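# Phone onto comic book, closed laptop onto its stand

## Task

Set the phone down lying flat with all of it resting on the comic book, and place the closed laptop on the laptop stand with its top face upward and one of its long edges squarely against the stand's lips; at the end, neither gripper may be in contact with the phone or the laptop.

## Robot and tools

ROBOT. Two arms: left_arm and right_arm, each with a two-finger gripper. Base positions in the scene frame: left_arm at (+0.031, +0.243, 0) m, quat_wxyz (+1.000, 0, 0, +0.014); right_arm at (-0.029, -0.309, 0) m, quat_wxyz (+1.000, 0, 0, +0.003). A camera stand is fixed to the floor behind the arms. Cameras: cam_head_left and cam_head_right, each 896x504. Joint ranges (rad), base to gripper: waist -2.880..2.880, shoulder 0..3.142, elbow 0..3.019 (straight at 2.964), wrist pitch -1.693..1.571, wrist yaw -1.571..1.571, wrist roll -2.094..2.094.

FRAME. Scene frame: origin at table-top height, halfway between the two nominal bases; +x points out over the table, +y toward the left_arm side, +z up. Arm names do not match image sides. Reported end_effector_position (m) and end_effector_quat_wxyz use this frame and may be a few cm off, more at long reach. A gripper's fingers point along its own +z and spread along its own y; the reported position sits between the pads, roughly 1 cm behind the tips.

THE 14-NUMBER ROW (shared by execute_actions and move). One flat list for both arms: left_arm dx, dy, dz, rx, ry, rz, opening, then right_arm in the same seven slots. All values lie in [-1, 1]. The six pose numbers are an offset, not a pose: measured along scene axes from that arm's Hand target as it was when the action or move began; 1.0 equals 0.6 m of travel or 180 degrees. rx, ry, rz form a single rotation vector, turning the gripper about its Hand target position. A translation longer than 1.0 may be shortened along its direction. Repeating an offset in a later action moves the arm further. Six zeros re-command the current Hand target (useful to end a push or re-seek a pose). The opening is absolute: +1 fully open (0.094 m), -1 closed; a 0 there is a real half-open command, so to keep a gripper unchanged resend its present value.

execute_actions(actions, cameras). actions is a list of actions; each action is up to 15 rows, one per 1/30 s control step, and a short action repeats its last row to fill 15 steps. Every row in an action counts from the same start pose. One action lasts 0.5 s. Images are returned only for an empty actions list or when cameras names them (["all"], a list of names, or []). An empty list also shows the scene number and full status.

move(target, speed, blend, opening_speed, grip_force, blocking, cameras). Drives straight-line gripper paths. target is one 14-number row or a list of up to 15 rows; every row is an offset from the Hand targets at the move's start, not from the previous row. speed: m/s, 0.002 to 4.3, default 0.25 (turns up to twice that in rad/s), one value or one per target. blend: corner rounding in m for a list; 0 stops at each point. opening_speed: rate on the -1..+1 scale per second, at least 0.2; use it to close gently on fragile items. grip_force: newtons per pad, 10 to 50, one value or one per arm; it persists, and lower forces close slowly. blocking=false returns after about 0.5 s while the move continues. Paths are capped at 10 s in total, do not avoid obstacles or the other arm, and the grippers lag and overshoot more at high speed or near full reach. The result adds a move: line saying how it ended (done, off_target, moving, held, fault) and which limits acted (limits=paced: pose clipped; limits=held: steps withheld).

wait(seconds): 0 to 10 s with arms holding their last command; a running move continues. stop(): brakes a running move to rest. zoom_image(camera, region): camera is cam_head_left or cam_head_right, region [x0, y0, x1, y1] in pixels from the top-left, at most 504 by 504, on the newest image. finished_scene(scene): ends the scene irreversibly; scene is 1 or 2.

RESULTS. Hand target is the last commanded pose after clipping; later offsets start there. Grippers often rest a few cm short because of friction and weight; a new command re-seeks it, and the leftover gap can be sent as an offset. Orientation commands are clipped each step to within 40 degrees of the current orientation. Tool commands lists present gripper commands. grip_measured is finger opening on the command scale (can read up to about 2.5 mm wide when empty, a few mm narrow when squeezing a hard part); the last Joint positions value is that opening in metres. grip_effort_nm is the gripper motor's averaged effort (negative closing), not a pad force. Joint torques include arm weight and have offsets and noise. Joint velocities may read within noise. Motor temperatures appear on change; MOTOR HOT starts at 85 °C and an OVER-TEMPERATURE FAULT at 100 °C drops that arm for 30 to 60 s or more.

AVOID. Letting anything fall off the table or leaving it set down off it; dropping parts, releasing moving parts, slamming or pushing hard against heavy or fixed things; any contact or squeeze between the two arms or grippers; paths passing near an arm's own base (go around it); long holds with an outstretched arm or pushing toward unreachable poses, which heat motors. Faster moves hit harder, and targets set deep past a contact press harder. Loose objects may be nudged occasionally by outside pushes, so check images before finishing. To release, command an opening clearly above grip_measured, then lift clear so neither gripper touches the phone or laptop.

Each tool is called after "Request:" as name(argument=value, ...) on one line, values as JSON.

## Session

Request:
execute_actions(actions=[])

Scene clock: 0.00 s.
left_arm: end_effector_position=(+0.4918, +0.7722, +0.2721) grip_measured=+1.000 grip_effort_nm=n/a end_effector_quat_wxyz=(+0.538, +0.343, +0.763, +0.102) | right_arm: end_effector_position=(+0.0818, -0.5453, +0.1553) grip_measured=+1.000 grip_effort_nm=n/a end_effector_quat_wxyz=(-0.017, +0.931, +0.365, +0.017)
Joint positions: left_arm=[1.048 1.958 1.826 -0.907 1.087 1.594 0.094] | right_arm=[-1.159 1.066 0.823 -1.361 -0.035 1.239 0.094]
Joint velocities: within noise
Joint torques (N m): no reading
Motor temperatures (°C): left_arm=[23 25 27 24 28 25 28] | right_arm=[27 30 27 25 24 24 25]
Heat: left arm: hottest wrist yaw 28 °C; right arm: hottest shoulder 30 °C.
Hand target: left_arm +0.4940, +0.7762, +0.2939; +0.539, +0.352, +0.755, +0.121 | right_arm +0.0850, -0.5526, +0.1636; -0.006, +0.931, +0.366, +0.017
Tool commands: left_gripper/opening=+1.0 right_gripper/opening=+1.0

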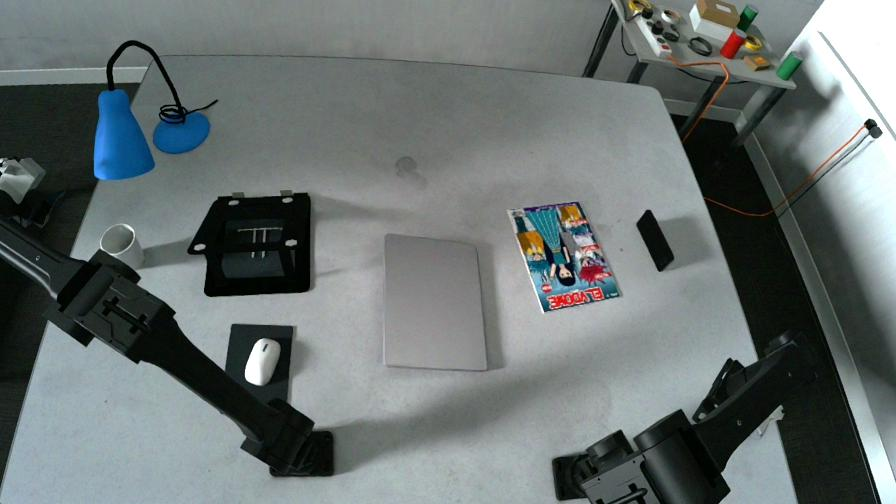

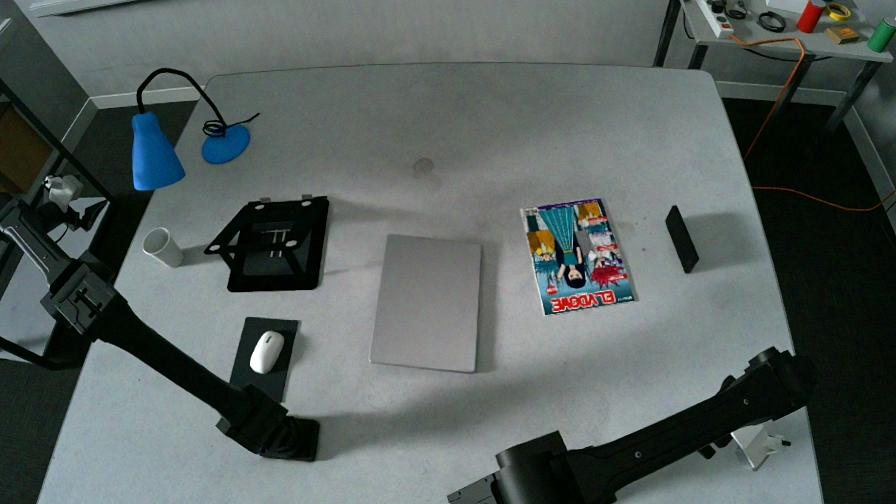

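Request:
zoom_image(camera="cam_head_left", region=[600, 180, 720, 300])

Request:
zoom_image(camera="cam_head_right", region=[630, 180, 750, 300])

Request:
zoom_image(camera="cam_head_left", region=[170, 170, 350, 310])

Request:
zoom_image(camera="cam_head_right", region=[180, 170, 360, 310])

Scaled by 4.200.

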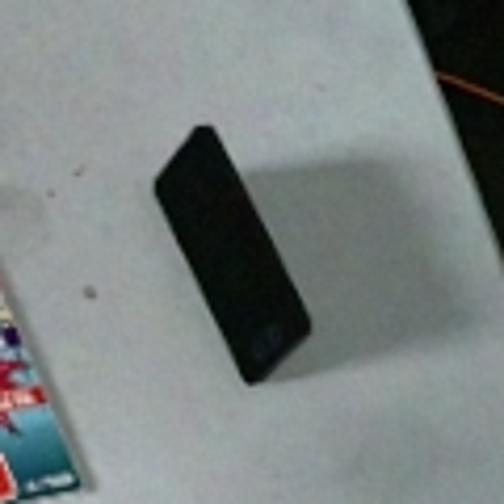

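Scaled by 4.200.

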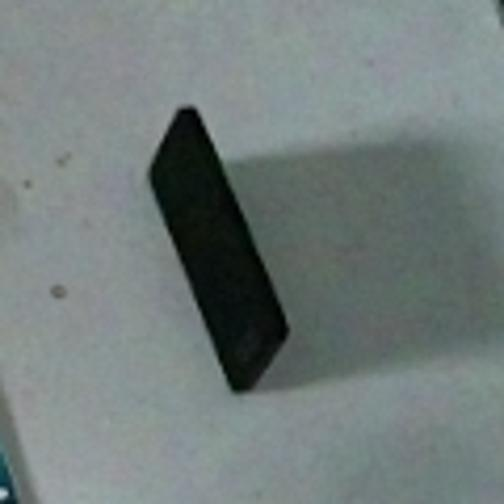

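Scaled by 2.800.

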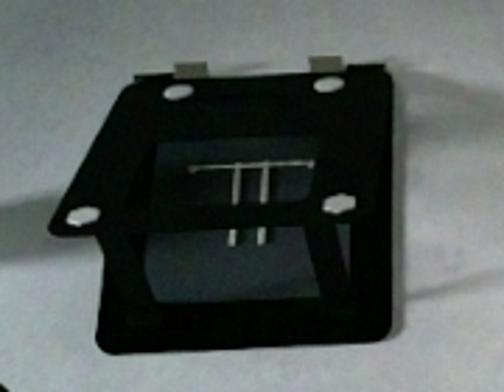

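Scaled by 2.800.

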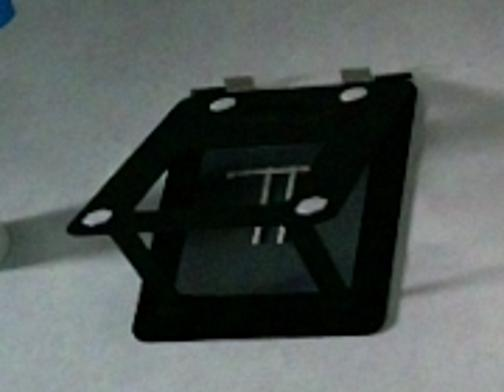

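Request:
zoom_image(camera="cam_head_left", region=[365, 220, 515, 390])

Request:
zoom_image(camera="cam_head_right", region=[355, 220, 505, 390])

Request:
zoom_image(camera="cam_head_left", region=[365, 340, 505, 390])

Request:
zoom_image(camera="cam_head_left", region=[0, 130, 340, 504])

Request:
zoom_image(camera="cam_head_left", region=[520, 300, 896, 504])

Scaled by 2.965.

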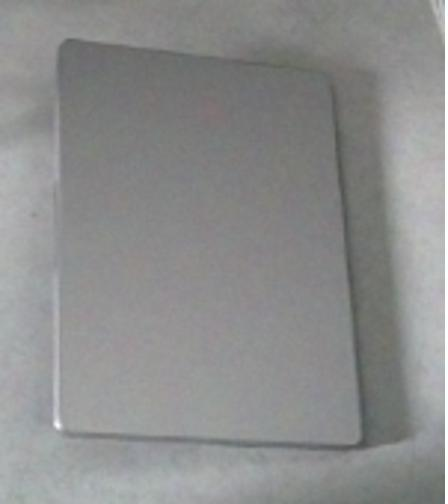

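Scaled by 2.965.

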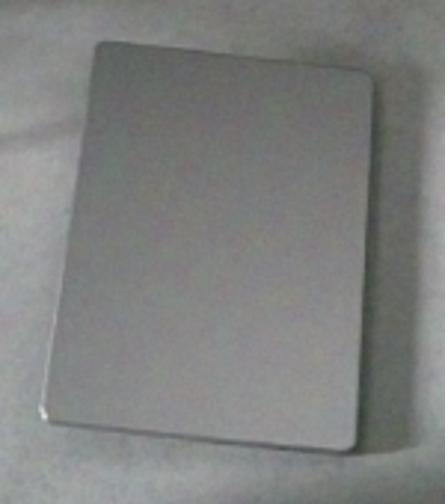

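Scaled by 3.600.

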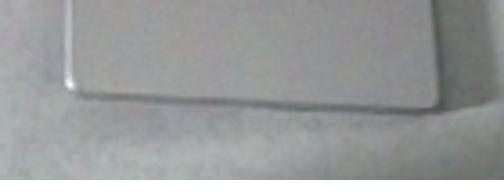

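Scaled by 1.348.

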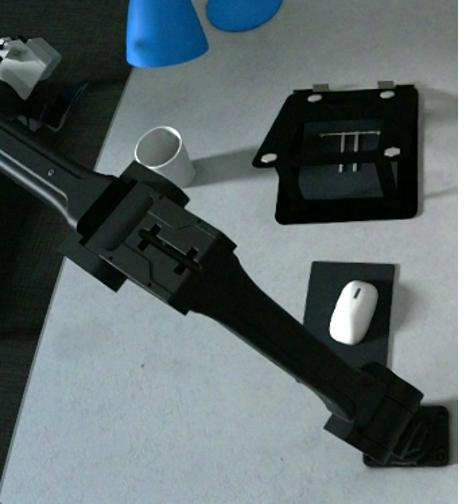

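Scaled by 1.340.

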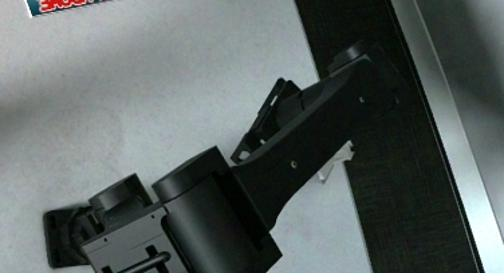

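Request:
zoom_image(camera="cam_head_right", region=[0, 140, 140, 260])

Request:
zoom_image(camera="cam_head_right", region=[680, 380, 820, 504])

Request:
zoom_image(camera="cam_head_left", region=[0, 140, 100, 240])

Request:
zoom_image(camera="cam_head_left", region=[490, 180, 640, 330])

Scaled by 3.600.

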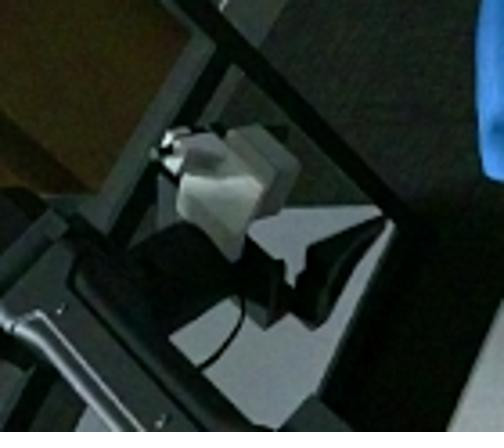

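Scaled by 3.600.

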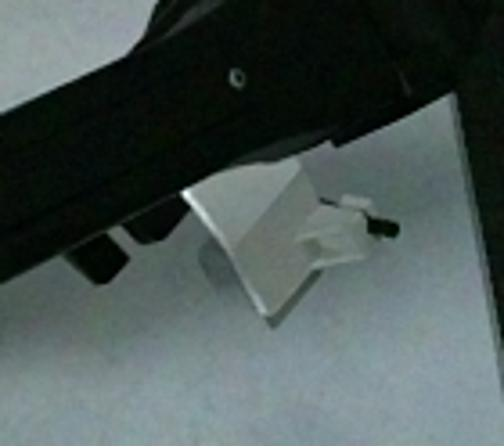

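Scaled by 5.040.

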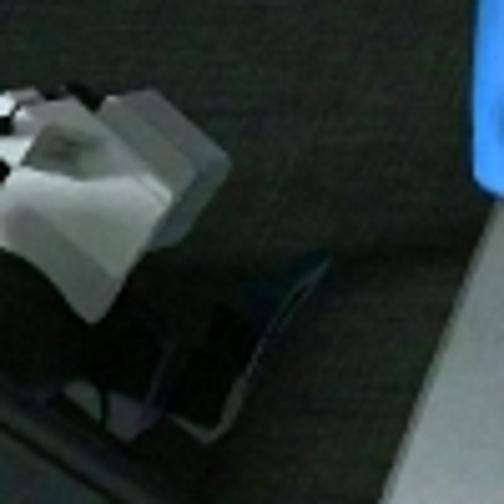

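Scaled by 3.360.

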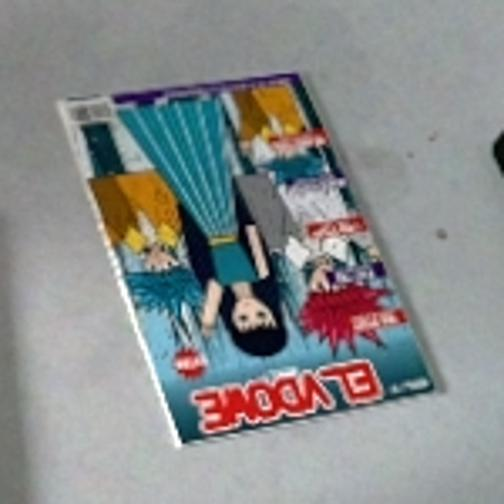

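Request:
zoom_image(camera="cam_head_left", region=[375, 350, 415, 380])

Request:
zoom_image(camera="cam_head_left", region=[465, 350, 505, 380])

Request:
zoom_image(camera="cam_head_right", region=[360, 345, 400, 375])

Request:
zoom_image(camera="cam_head_right", region=[450, 350, 490, 380])

Scaled by 12.600.

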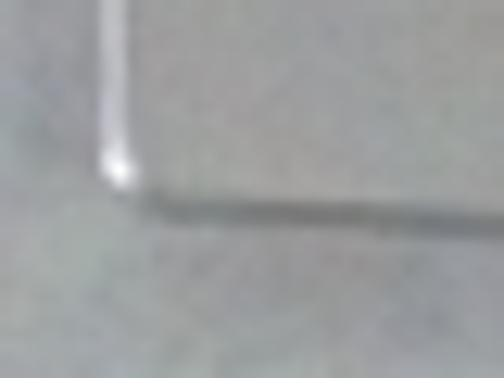

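Scaled by 12.600.

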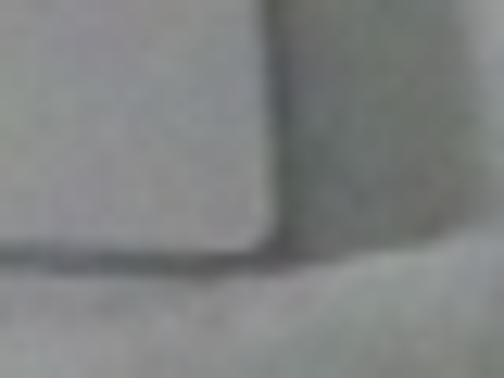

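Scaled by 12.600.

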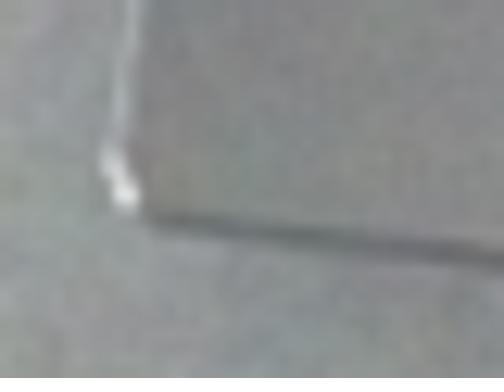

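Scaled by 12.600.

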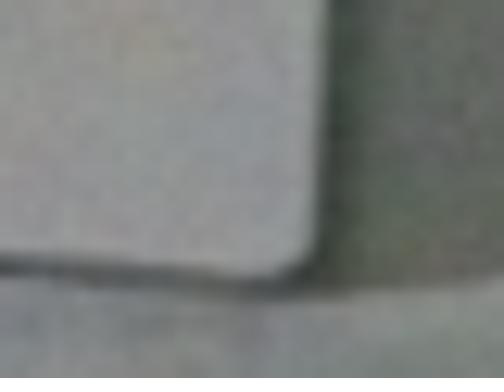

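Request:
move(target=[[-0.19, -0.16, 0.06, -0.08, 0.07, 0.09, 1, 0.1917, -0.0457, 0.094, 0, 0, 0.594, 1], [-0.3233, -0.7603, -0.0232, -0.1622, 0.1373, 0.1834, 1, 0.4083, -0.129, 0.0607, -0.4619, -0.2294, 0.679, 1]], speed=0.4, blend=[0.04, 0], cameras=["all"])

Scene clock: 271.57 s.
left_arm: end_effector_position=(+0.3015, +0.3251, +0.2844) grip_measured=+1.000 grip_effort_nm=0.02 end_effector_quat_wxyz=(+0.386, -0.001, +0.922, +0.005) | right_arm: end_effector_position=(+0.3344, -0.6276, +0.2124) grip_measured=+1.000 grip_effort_nm=-0.02 end_effector_quat_wxyz=(+0.574, -0.083, +0.814, +0.044)
Joint positions: left_arm=[0.476 0.579 0.755 -1.016 0.342 0.37 0.094] | right_arm=[-1.048 1.388 0.866 -0.287 -1.085 -0.772 0.094]
Joint torques (N m): left_arm=[-2.14 -2.2 10.63 1.28 0.03 -0.06] | right_arm=[-0.32 -11.46 6.87 1.52 -0.47 0.22]
Motor temperatures (°C): left_arm=[23 33 36 24 28 24 27] | right_arm=[27 30 41 25 24 23 25]
Heat: left arm: hottest elbow 36 °C; right arm: hottest elbow 41 °C.
Hand target: left_arm +0.3000, +0.3200, +0.2800; +0.383, +0.001, +0.924, +0.000 | right_arm +0.3300, -0.6301, +0.1999; +0.572, -0.071, +0.816, +0.050
Off the commanded pose: left_arm 0.007 m, 1 deg | right_arm 0.013 m, 2 deg.
move: off_target (right_arm)

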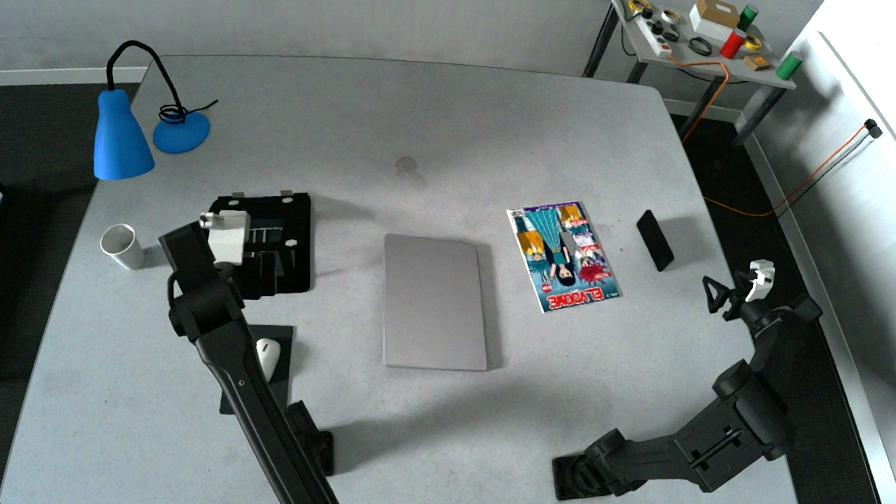

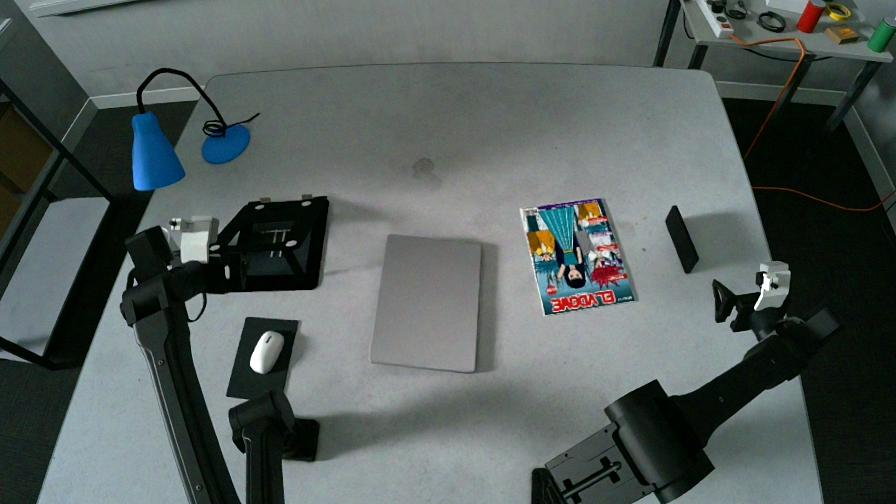

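Request:
zoom_image(camera="cam_head_left", region=[680, 240, 820, 360])

Request:
zoom_image(camera="cam_head_right", region=[690, 240, 830, 360])

Request:
zoom_image(camera="cam_head_right", region=[110, 190, 330, 330])

Request:
zoom_image(camera="cam_head_left", region=[140, 180, 330, 330])

Scaled by 3.600.

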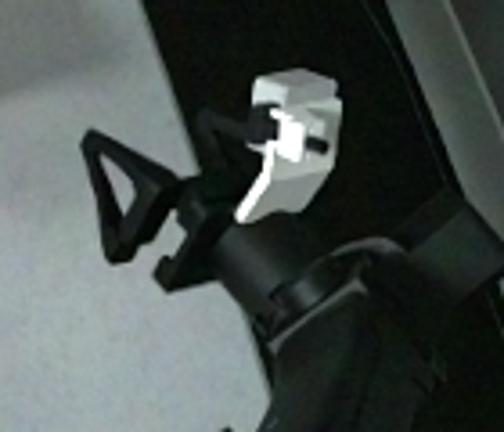

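Scaled by 3.600.

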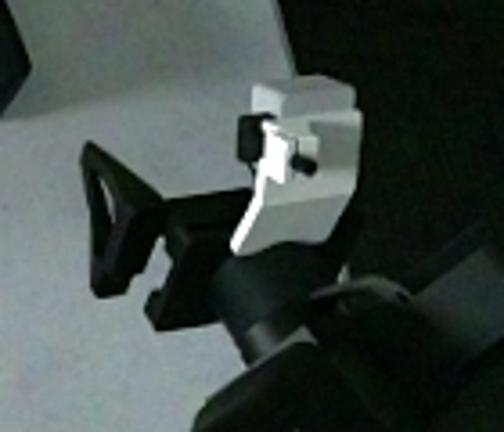

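Scaled by 2.291.

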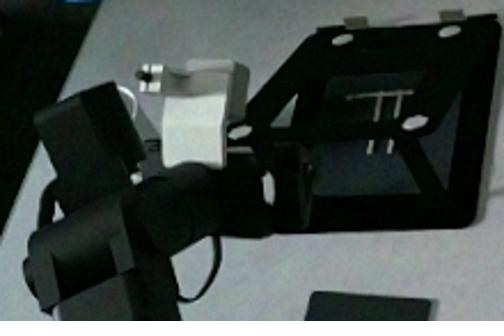

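Scaled by 2.653.

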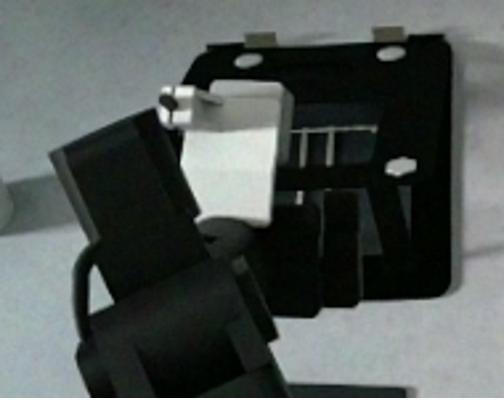

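Request:
move(target=[[0, 0, 0, 0, 0, 0, 1, 0.1467, 0.03, -0.25, 0, 0, 0, 1]], speed=0.3, cameras=["all"])

Request:
zoom_image(camera="cam_head_left", region=[620, 200, 760, 320])

Request:
zoom_image(camera="cam_head_right", region=[640, 200, 780, 320])

Scene clock: 333.83 s.
left_arm: end_effector_position=(+0.3015, +0.3251, +0.2844) grip_measured=+1.000 grip_effort_nm=0.02 end_effector_quat_wxyz=(+0.386, -0.001, +0.922, +0.005) | right_arm: end_effector_position=(+0.4125, -0.6133, +0.0545) grip_measured=+1.000 grip_effort_nm=-0.02 end_effector_quat_wxyz=(+0.571, -0.069, +0.817, +0.048)
Joint positions: left_arm=[0.476 0.579 0.755 -1.016 0.342 0.37 0.094] | right_arm=[-0.873 1.802 0.779 0.4 -0.941 -0.527 0.094]
Joint torques (N m): left_arm=[-2.84 -1.96 10.69 1.22 0.04 -0.1] | right_arm=[1.26 -14.86 5.94 1.78 -0.22 0.21]
Motor temperatures (°C): left_arm=[23 28 34 24 27 24 27] | right_arm=[27 31 35 25 24 23 25]
Heat: left arm: hottest elbow 34 °C; right arm: hottest elbow 35 °C.
Hand target: left_arm +0.3000, +0.3200, +0.2800; +0.383, +0.000, +0.924, +0.000 | right_arm +0.4179, -0.6121, +0.0499; +0.572, -0.071, +0.816, +0.050
Off the commanded pose: left_arm 0.007 m, 1 deg | right_arm 0.007 m, 0 deg.
move: done

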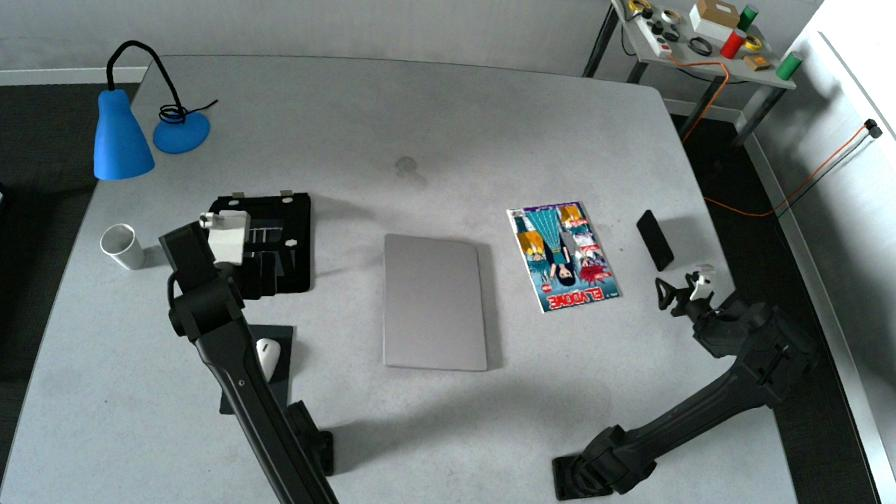

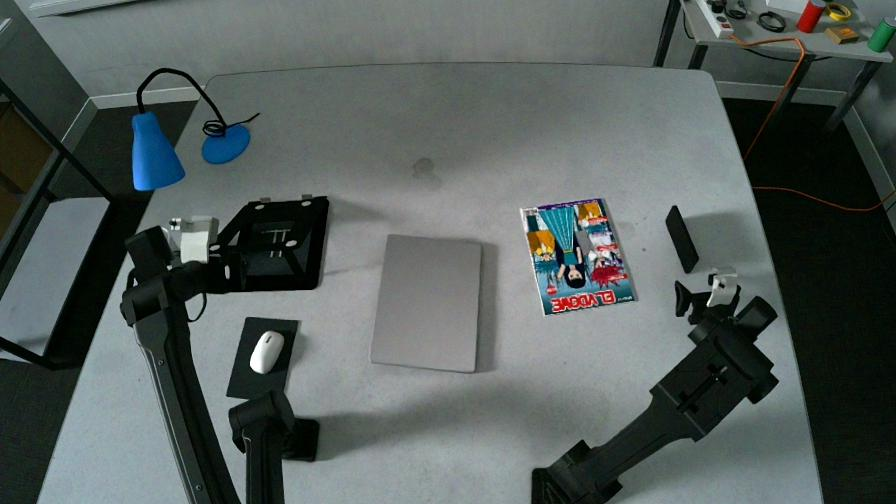

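Scaled by 3.600.

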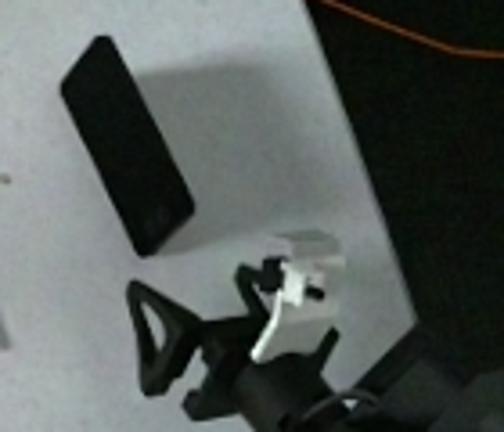

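Scaled by 3.600.

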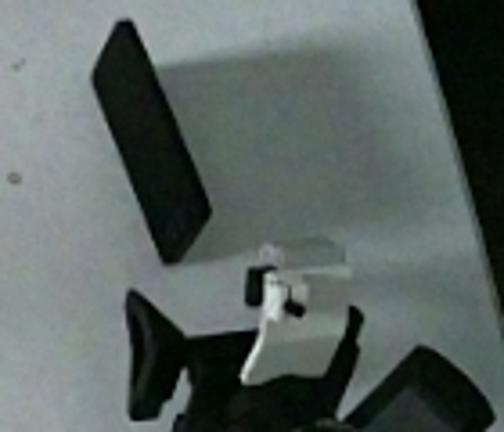

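Request:
move(target=[[0, 0, 0, 0, 0, 0, 1, 0.1318, 0.0235, -0.0148, 0, 0, 0, 1], [0, 0, 0, 0, 0, 0, 1, 0.1318, 0.0235, -0.0148, 0, 0, 0, -0.95]], speed=0.15, grip_force=[50, 30], cameras=["all"])

Request:
zoom_image(camera="cam_head_left", region=[600, 180, 740, 300])

Request:
zoom_image(camera="cam_head_right", region=[630, 180, 770, 300])

Scene clock: 350.83 s.
left_arm: end_effector_position=(+0.3015, +0.3251, +0.2844) grip_measured=+1.000 grip_effort_nm=0.02 end_effector_quat_wxyz=(+0.386, -0.001, +0.922, +0.005) | right_arm: end_effector_position=(+0.4828, -0.5916, +0.0394) grip_measured=-0.826 grip_effort_nm=-0.64 end_effector_quat_wxyz=(+0.564, -0.065, +0.821, +0.053)
Joint positions: left_arm=[0.476 0.579 0.755 -1.016 0.342 0.37 0.094] | right_arm=[-0.727 1.898 0.871 0.479 -0.817 -0.405 0.008]
Joint torques (N m): left_arm=[-2.73 -2.02 10.47 0.94 0.05 -0.08] | right_arm=[1.08 -15.85 8.13 1.73 -0.29 0.21]
Heat: left arm: hottest elbow 34 °C; right arm: hottest elbow 35 °C.
Hand target: left_arm +0.3000, +0.3200, +0.2800; +0.383, +0.000, +0.924, +0.000 | right_arm +0.4970, -0.5978, +0.0409; +0.572, -0.071, +0.816, +0.050
Off the commanded pose: left_arm 0.007 m, 1 deg | right_arm 0.016 m, 1 deg.
grip_force (N): 50, 30
move: off_target (right_arm); target 2's new opening was sent with right_arm's hand 0.019 m and 2 deg from that target

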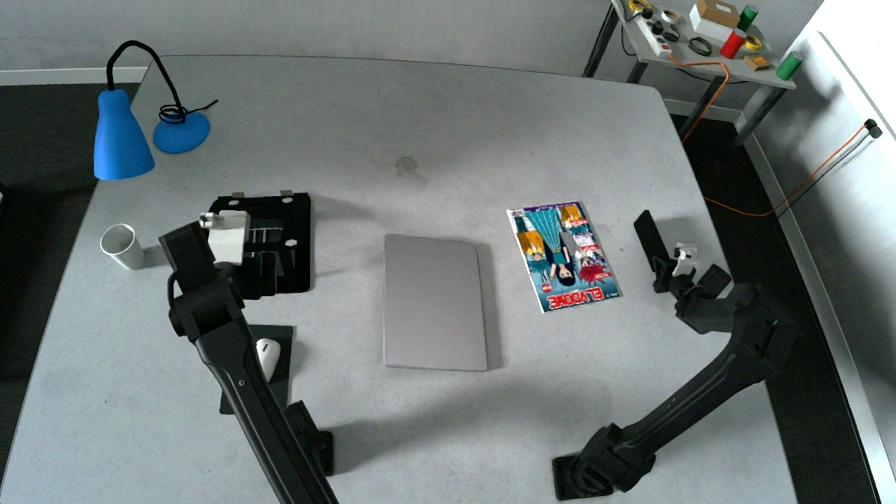

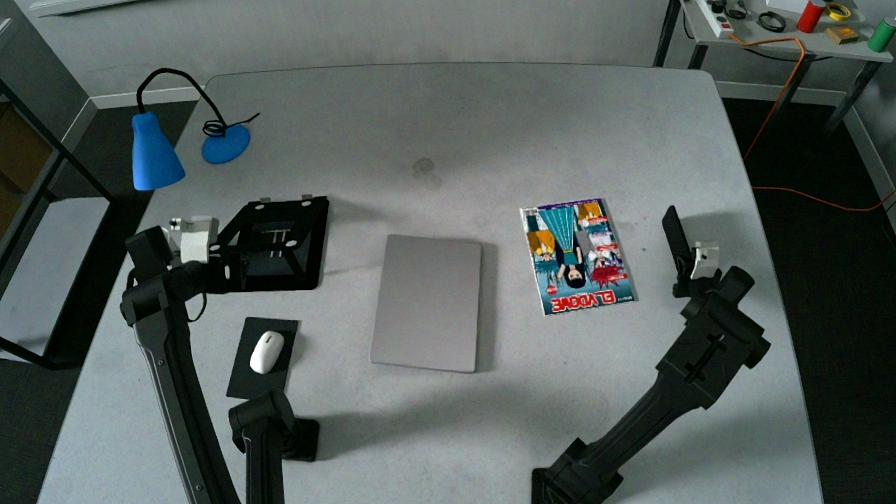

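Scaled by 3.600.

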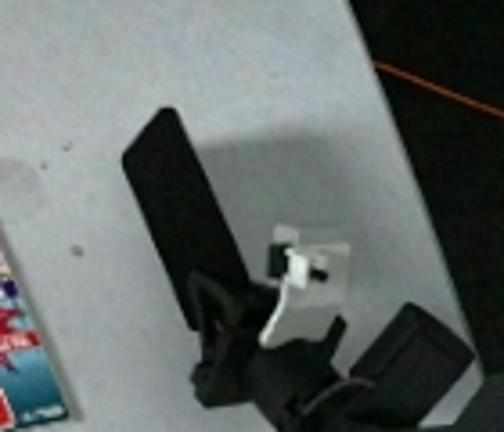

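Scaled by 3.600.

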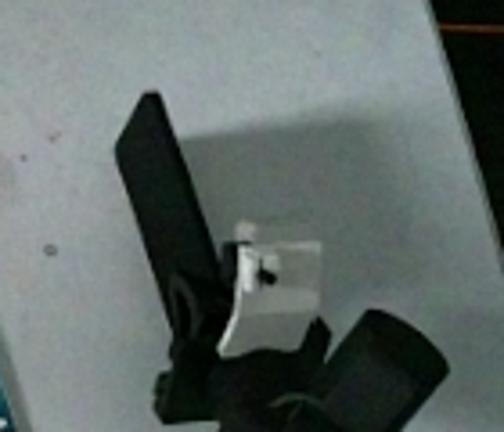

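Request:
move(target=[[-0.0167, -0.1667, 0.1835, 0, -0.0695, 0, 1, 0, 0, 0.2, 0, 0, 0, -0.95], [-0.033, -0.333, 0.367, 0, -0.139, 0, 1, -0.055, 0.3763, 0.1985, -0.4641, 0.0063, 0.0737, -0.95]], speed=0.3, blend=[0.04, 0], cameras=["all"])

Request:
zoom_image(camera="cam_head_left", region=[490, 180, 700, 330])

Request:
zoom_image(camera="cam_head_left", region=[260, 130, 440, 350])

Request:
zoom_image(camera="cam_head_right", region=[260, 130, 440, 350])

Scene clock: 388.93 s.
left_arm: end_effector_position=(+0.2831, +0.1222, +0.4659) grip_measured=+1.000 grip_effort_nm=0.02 end_effector_quat_wxyz=(+0.560, +0.012, +0.828, +0.023) | right_arm: end_effector_position=(+0.4624, -0.3765, +0.1405) grip_measured=-0.827 grip_effort_nm=-0.67 end_effector_quat_wxyz=(+0.345, -0.526, +0.649, -0.428)
Joint positions: left_arm=[-0.968 0.614 1.072 -1.071 -0.87 -0.438 0.094] | right_arm=[-0.104 1.348 0.541 0.398 0.104 -1.528 0.008]
Joint torques (N m): left_arm=[-2.9 -0.62 17.78 1.06 -0.47 -0.1] | right_arm=[1.2 -13.16 6.78 2.63 0.07 0.19]
Heat: left arm: hottest elbow 35 °C; right arm: hottest elbow 35 °C.
Hand target: left_arm +0.2802, +0.1202, +0.5003; +0.574, +0.000, +0.819, +0.000 | right_arm +0.4641, -0.3720, +0.1601; +0.363, -0.518, +0.635, -0.444
Off the commanded pose: left_arm 0.034 m, 4 deg | right_arm 0.020 m, 3 deg.
grip_force (N): 50, 30
move: off_target (left_arm, right_arm)

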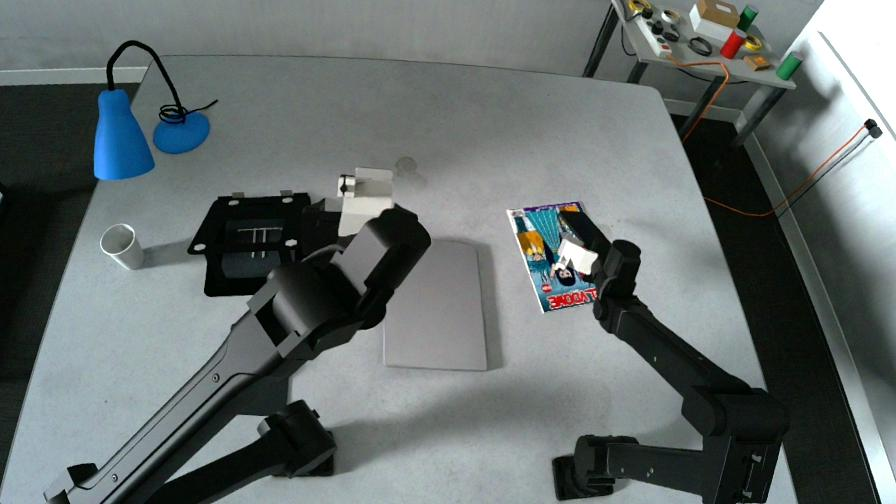

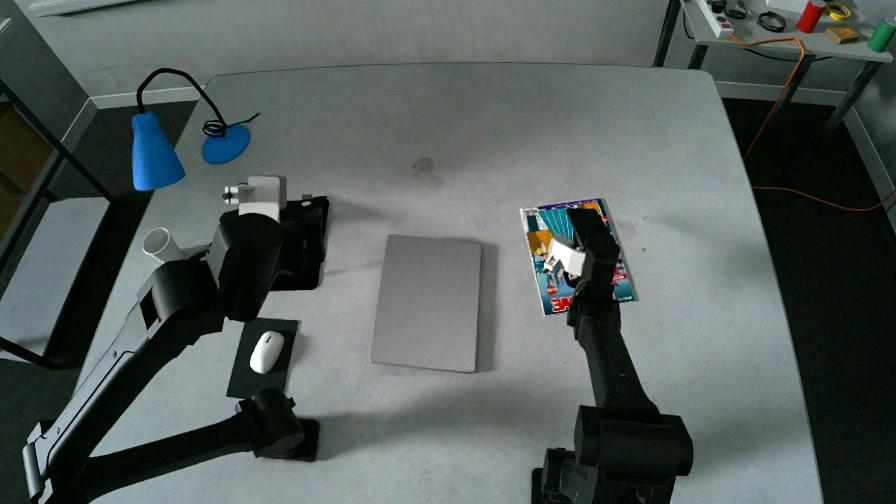

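Scaled by 2.400.

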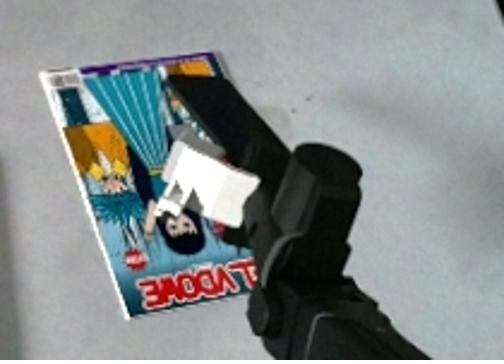

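Scaled by 2.291.

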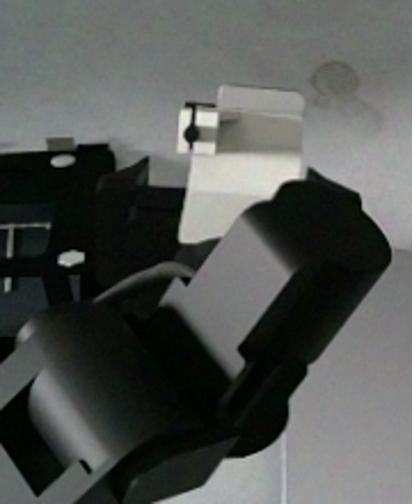

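Scaled by 2.291.

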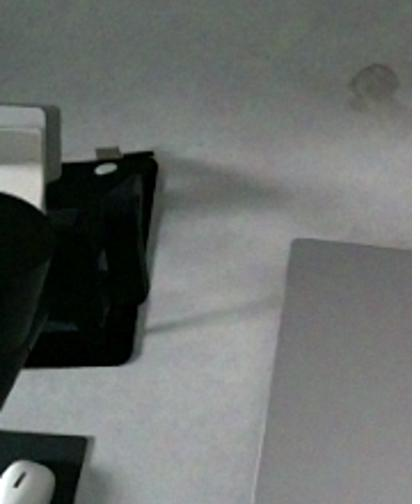

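Request:
zoom_image(camera="cam_head_right", region=[510, 180, 660, 330])

Scaled by 3.360.

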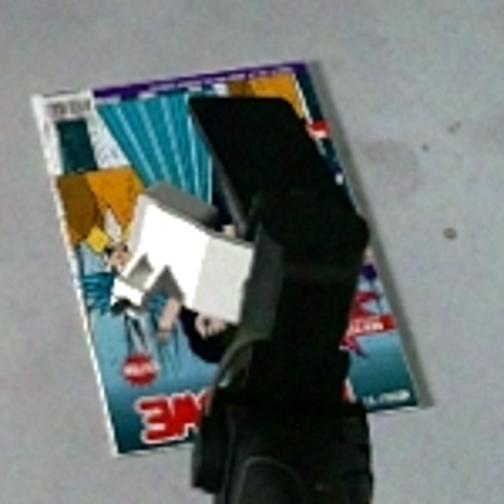

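Request:
move(target=[[0.0925, 0.0237, -0.6172, -0.3942, 0.2751, -0.1863, 1, 0.0417, 0.03, -0.1252, -0.0067, -0.0327, 0, -0.95], [0.0925, 0.0237, -0.6172, -0.3942, 0.2751, -0.1863, 1, 0.0417, 0.03, -0.165, -0.0067, -0.0327, 0, -0.95]], speed=[0.35, 0.05], cameras=["all"])

Request:
zoom_image(camera="cam_head_right", region=[510, 180, 660, 330])

Request:
zoom_image(camera="cam_head_left", region=[500, 180, 650, 330])

Request:
zoom_image(camera="cam_head_left", region=[240, 220, 420, 400])

Scene clock: 527.50 s.
left_arm: end_effector_position=(+0.3270, +0.1302, +0.1253) grip_measured=+1.000 grip_effort_nm=0.01 end_effector_quat_wxyz=(+0.074, -0.104, +0.788, -0.603) | right_arm: end_effector_position=(+0.4866, -0.3602, +0.0570) grip_measured=-0.827 grip_effort_nm=-0.67 end_effector_quat_wxyz=(+0.379, -0.501, +0.619, -0.471)
Joint positions: left_arm=[0.167 1.264 0.483 -0.58 1.299 -0.227 0.094] | right_arm=[-0.048 1.774 0.511 0.988 0.164 -1.528 0.008]
Joint torques (N m): left_arm=[-0.73 -6.36 10 0.08 0.66 0.19] | right_arm=[1.44 -13.33 3.9 2.69 0.11 0.22]
Motor temperatures (°C): left_arm=[23 26 47 24 27 24 26] | right_arm=[27 33 35 26 24 23 26]
Heat: left arm: hottest elbow 47 °C; right arm: hottest elbow 35 °C.
Hand target: left_arm +0.3358, +0.1345, +0.1299; +0.080, -0.103, +0.787, -0.604 | right_arm +0.4891, -0.3542, +0.0610; +0.389, -0.498, +0.611, -0.477
Off the commanded pose: left_arm 0.011 m, 1 deg | right_arm 0.008 m, 2 deg.
grip_force (N): 50, 30
move: off_target (left_arm)

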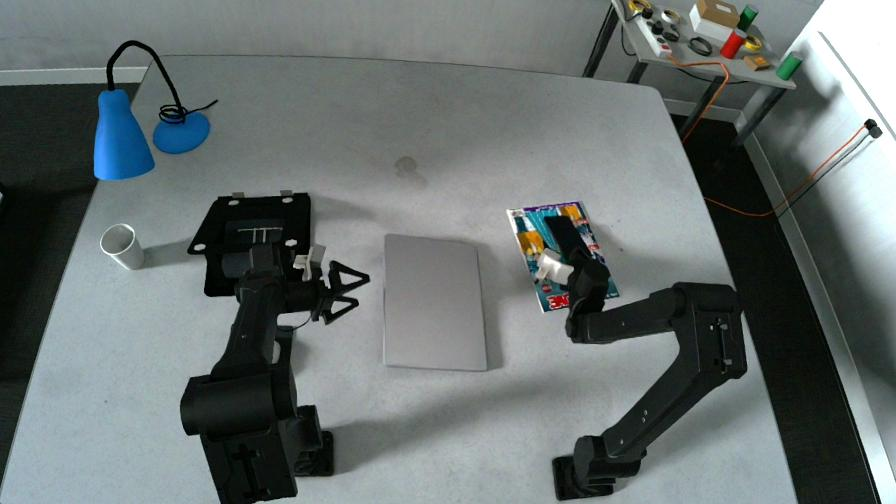

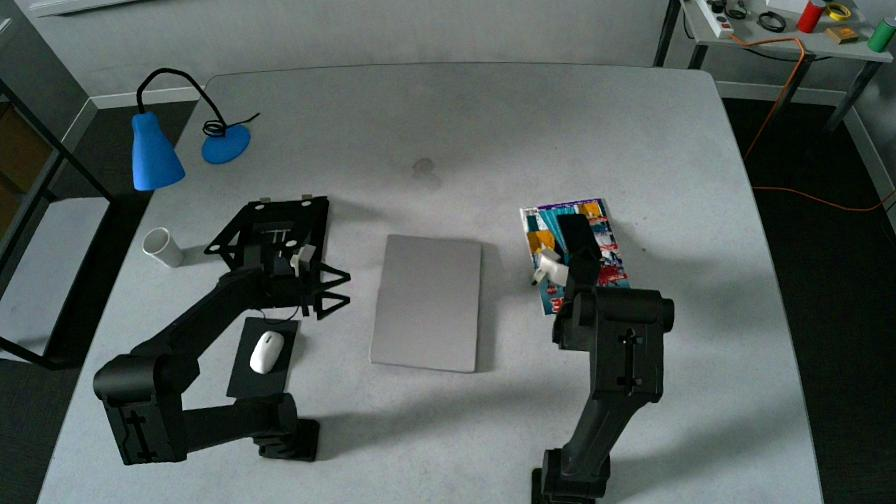

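Scaled by 3.360.

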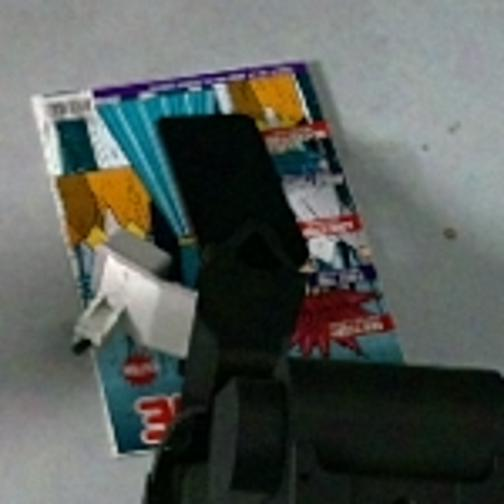

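Scaled by 3.360.

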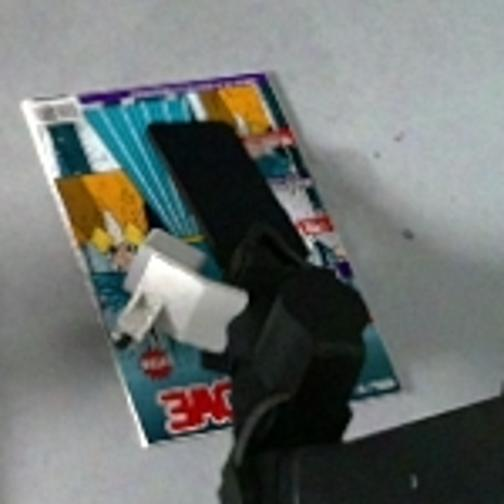

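Scaled by 2.800.

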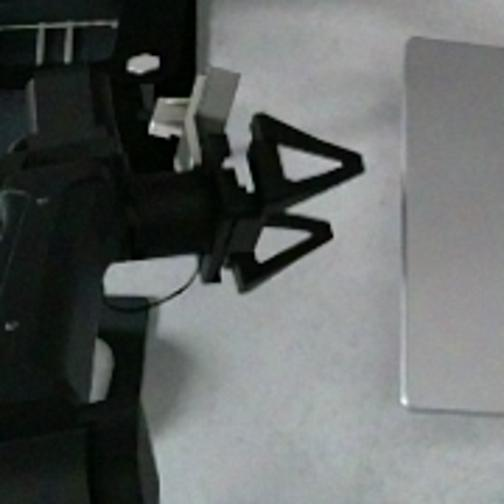

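Request:
move(target=[[0, 0, -0.1333, 0, 0, 0, 0.064, 0, 0, -0.0283, 0, 0, 0, -0.95], [0, 0, -0.1333, 0, 0, 0, 0.064, 0, 0, -0.0283, 0, 0, 0, 0.1], [0, 0, -0.1333, 0, 0, 0, 0.064, -0.157, 0.033, 0.008, 0, 0, 0, 0.1]], speed=[0.1, 0.1, 0.06], opening_speed=0.6, cameras=["all"])

Request:
zoom_image(camera="cam_head_right", region=[510, 180, 660, 330])

Request:
zoom_image(camera="cam_head_left", region=[300, 240, 420, 360])

Request:
zoom_image(camera="cam_head_right", region=[290, 240, 410, 360])

Scene clock: 559.23 s.
left_arm: end_effector_position=(+0.3379, +0.1324, +0.0529) grip_measured=+0.066 grip_effort_nm=-0.08 end_effector_quat_wxyz=(+0.080, -0.096, +0.788, -0.602) | right_arm: end_effector_position=(+0.3957, -0.3396, +0.0547) grip_measured=+0.099 grip_effort_nm=0.06 end_effector_quat_wxyz=(+0.374, -0.506, +0.617, -0.472)
Joint positions: left_arm=[0.167 1.546 0.449 -0.264 1.3 -0.206 0.05] | right_arm=[0.017 1.673 0.265 1.124 0.227 -1.521 0.052]
Joint torques (N m): left_arm=[-0.32 -9 4.55 1.11 0.75 -0.05] | right_arm=[1.2 -12.16 2 2.3 0.13 0.33]
Motor temperatures (°C): left_arm=[23 26 41 24 28 24 26] | right_arm=[27 33 33 26 24 23 26]
Heat: left arm: hottest elbow 41 °C; right arm: hottest shoulder 33 °C.
Hand target: left_arm +0.3358, +0.1345, +0.0500; +0.080, -0.103, +0.787, -0.604 | right_arm +0.3950, -0.3343, +0.0659; +0.389, -0.498, +0.610, -0.477
Off the commanded pose: left_arm 0.004 m, 1 deg | right_arm 0.012 m, 2 deg.
grip_force (N): 50, 30
move: off_target (right_arm)

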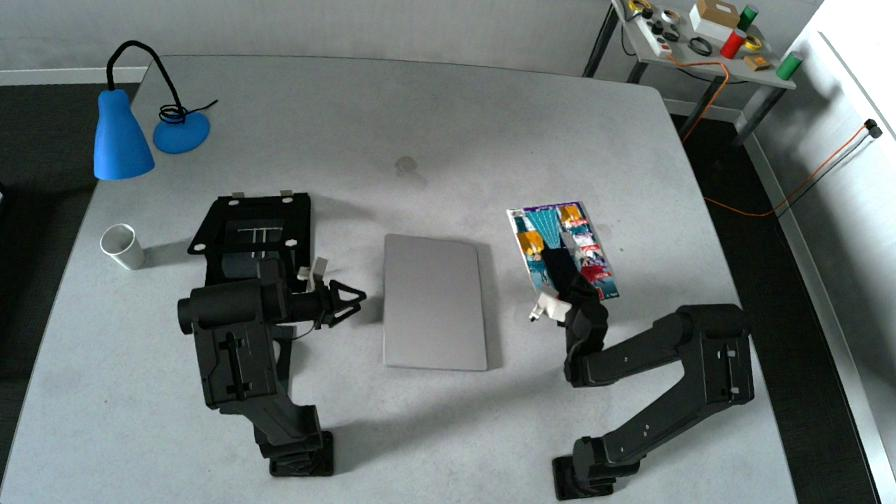

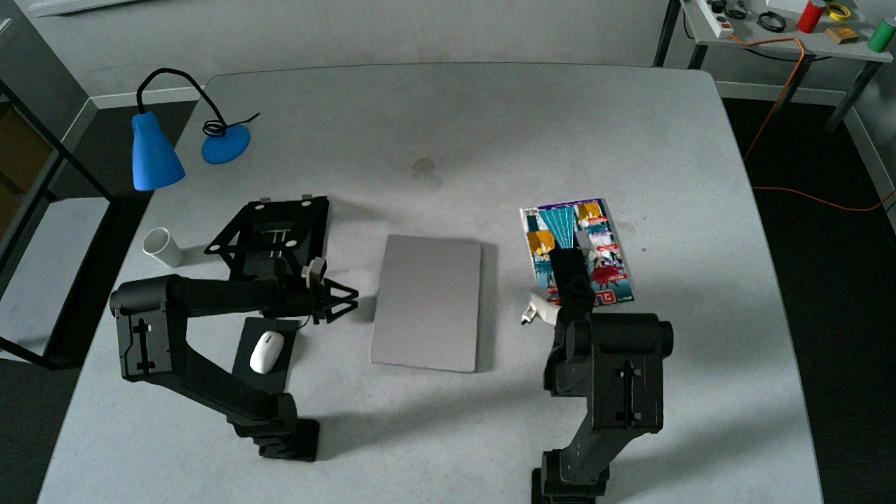

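Scaled by 3.360.

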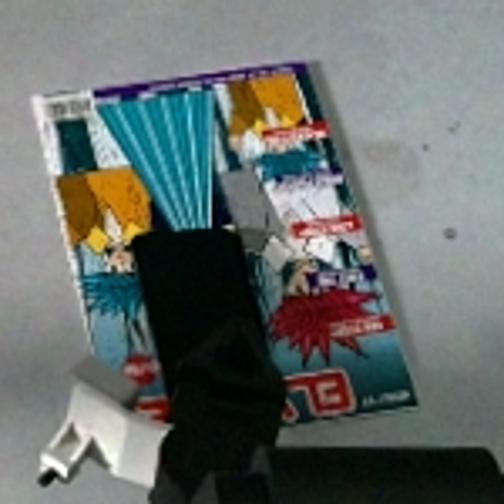

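Scaled by 4.200.

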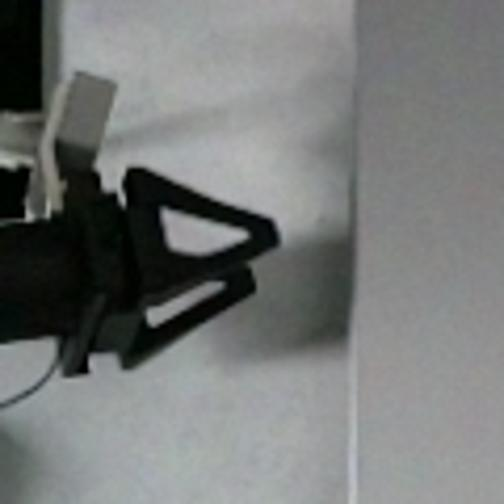

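Scaled by 4.200.

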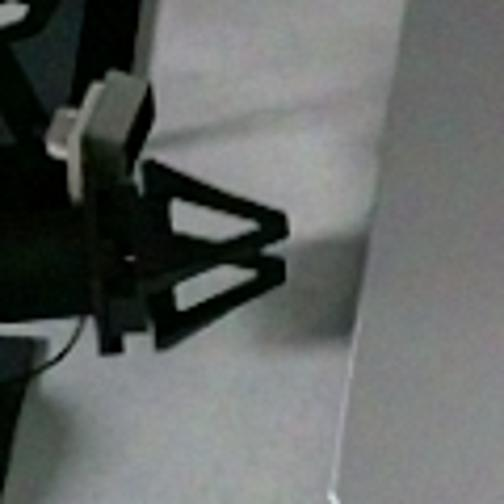

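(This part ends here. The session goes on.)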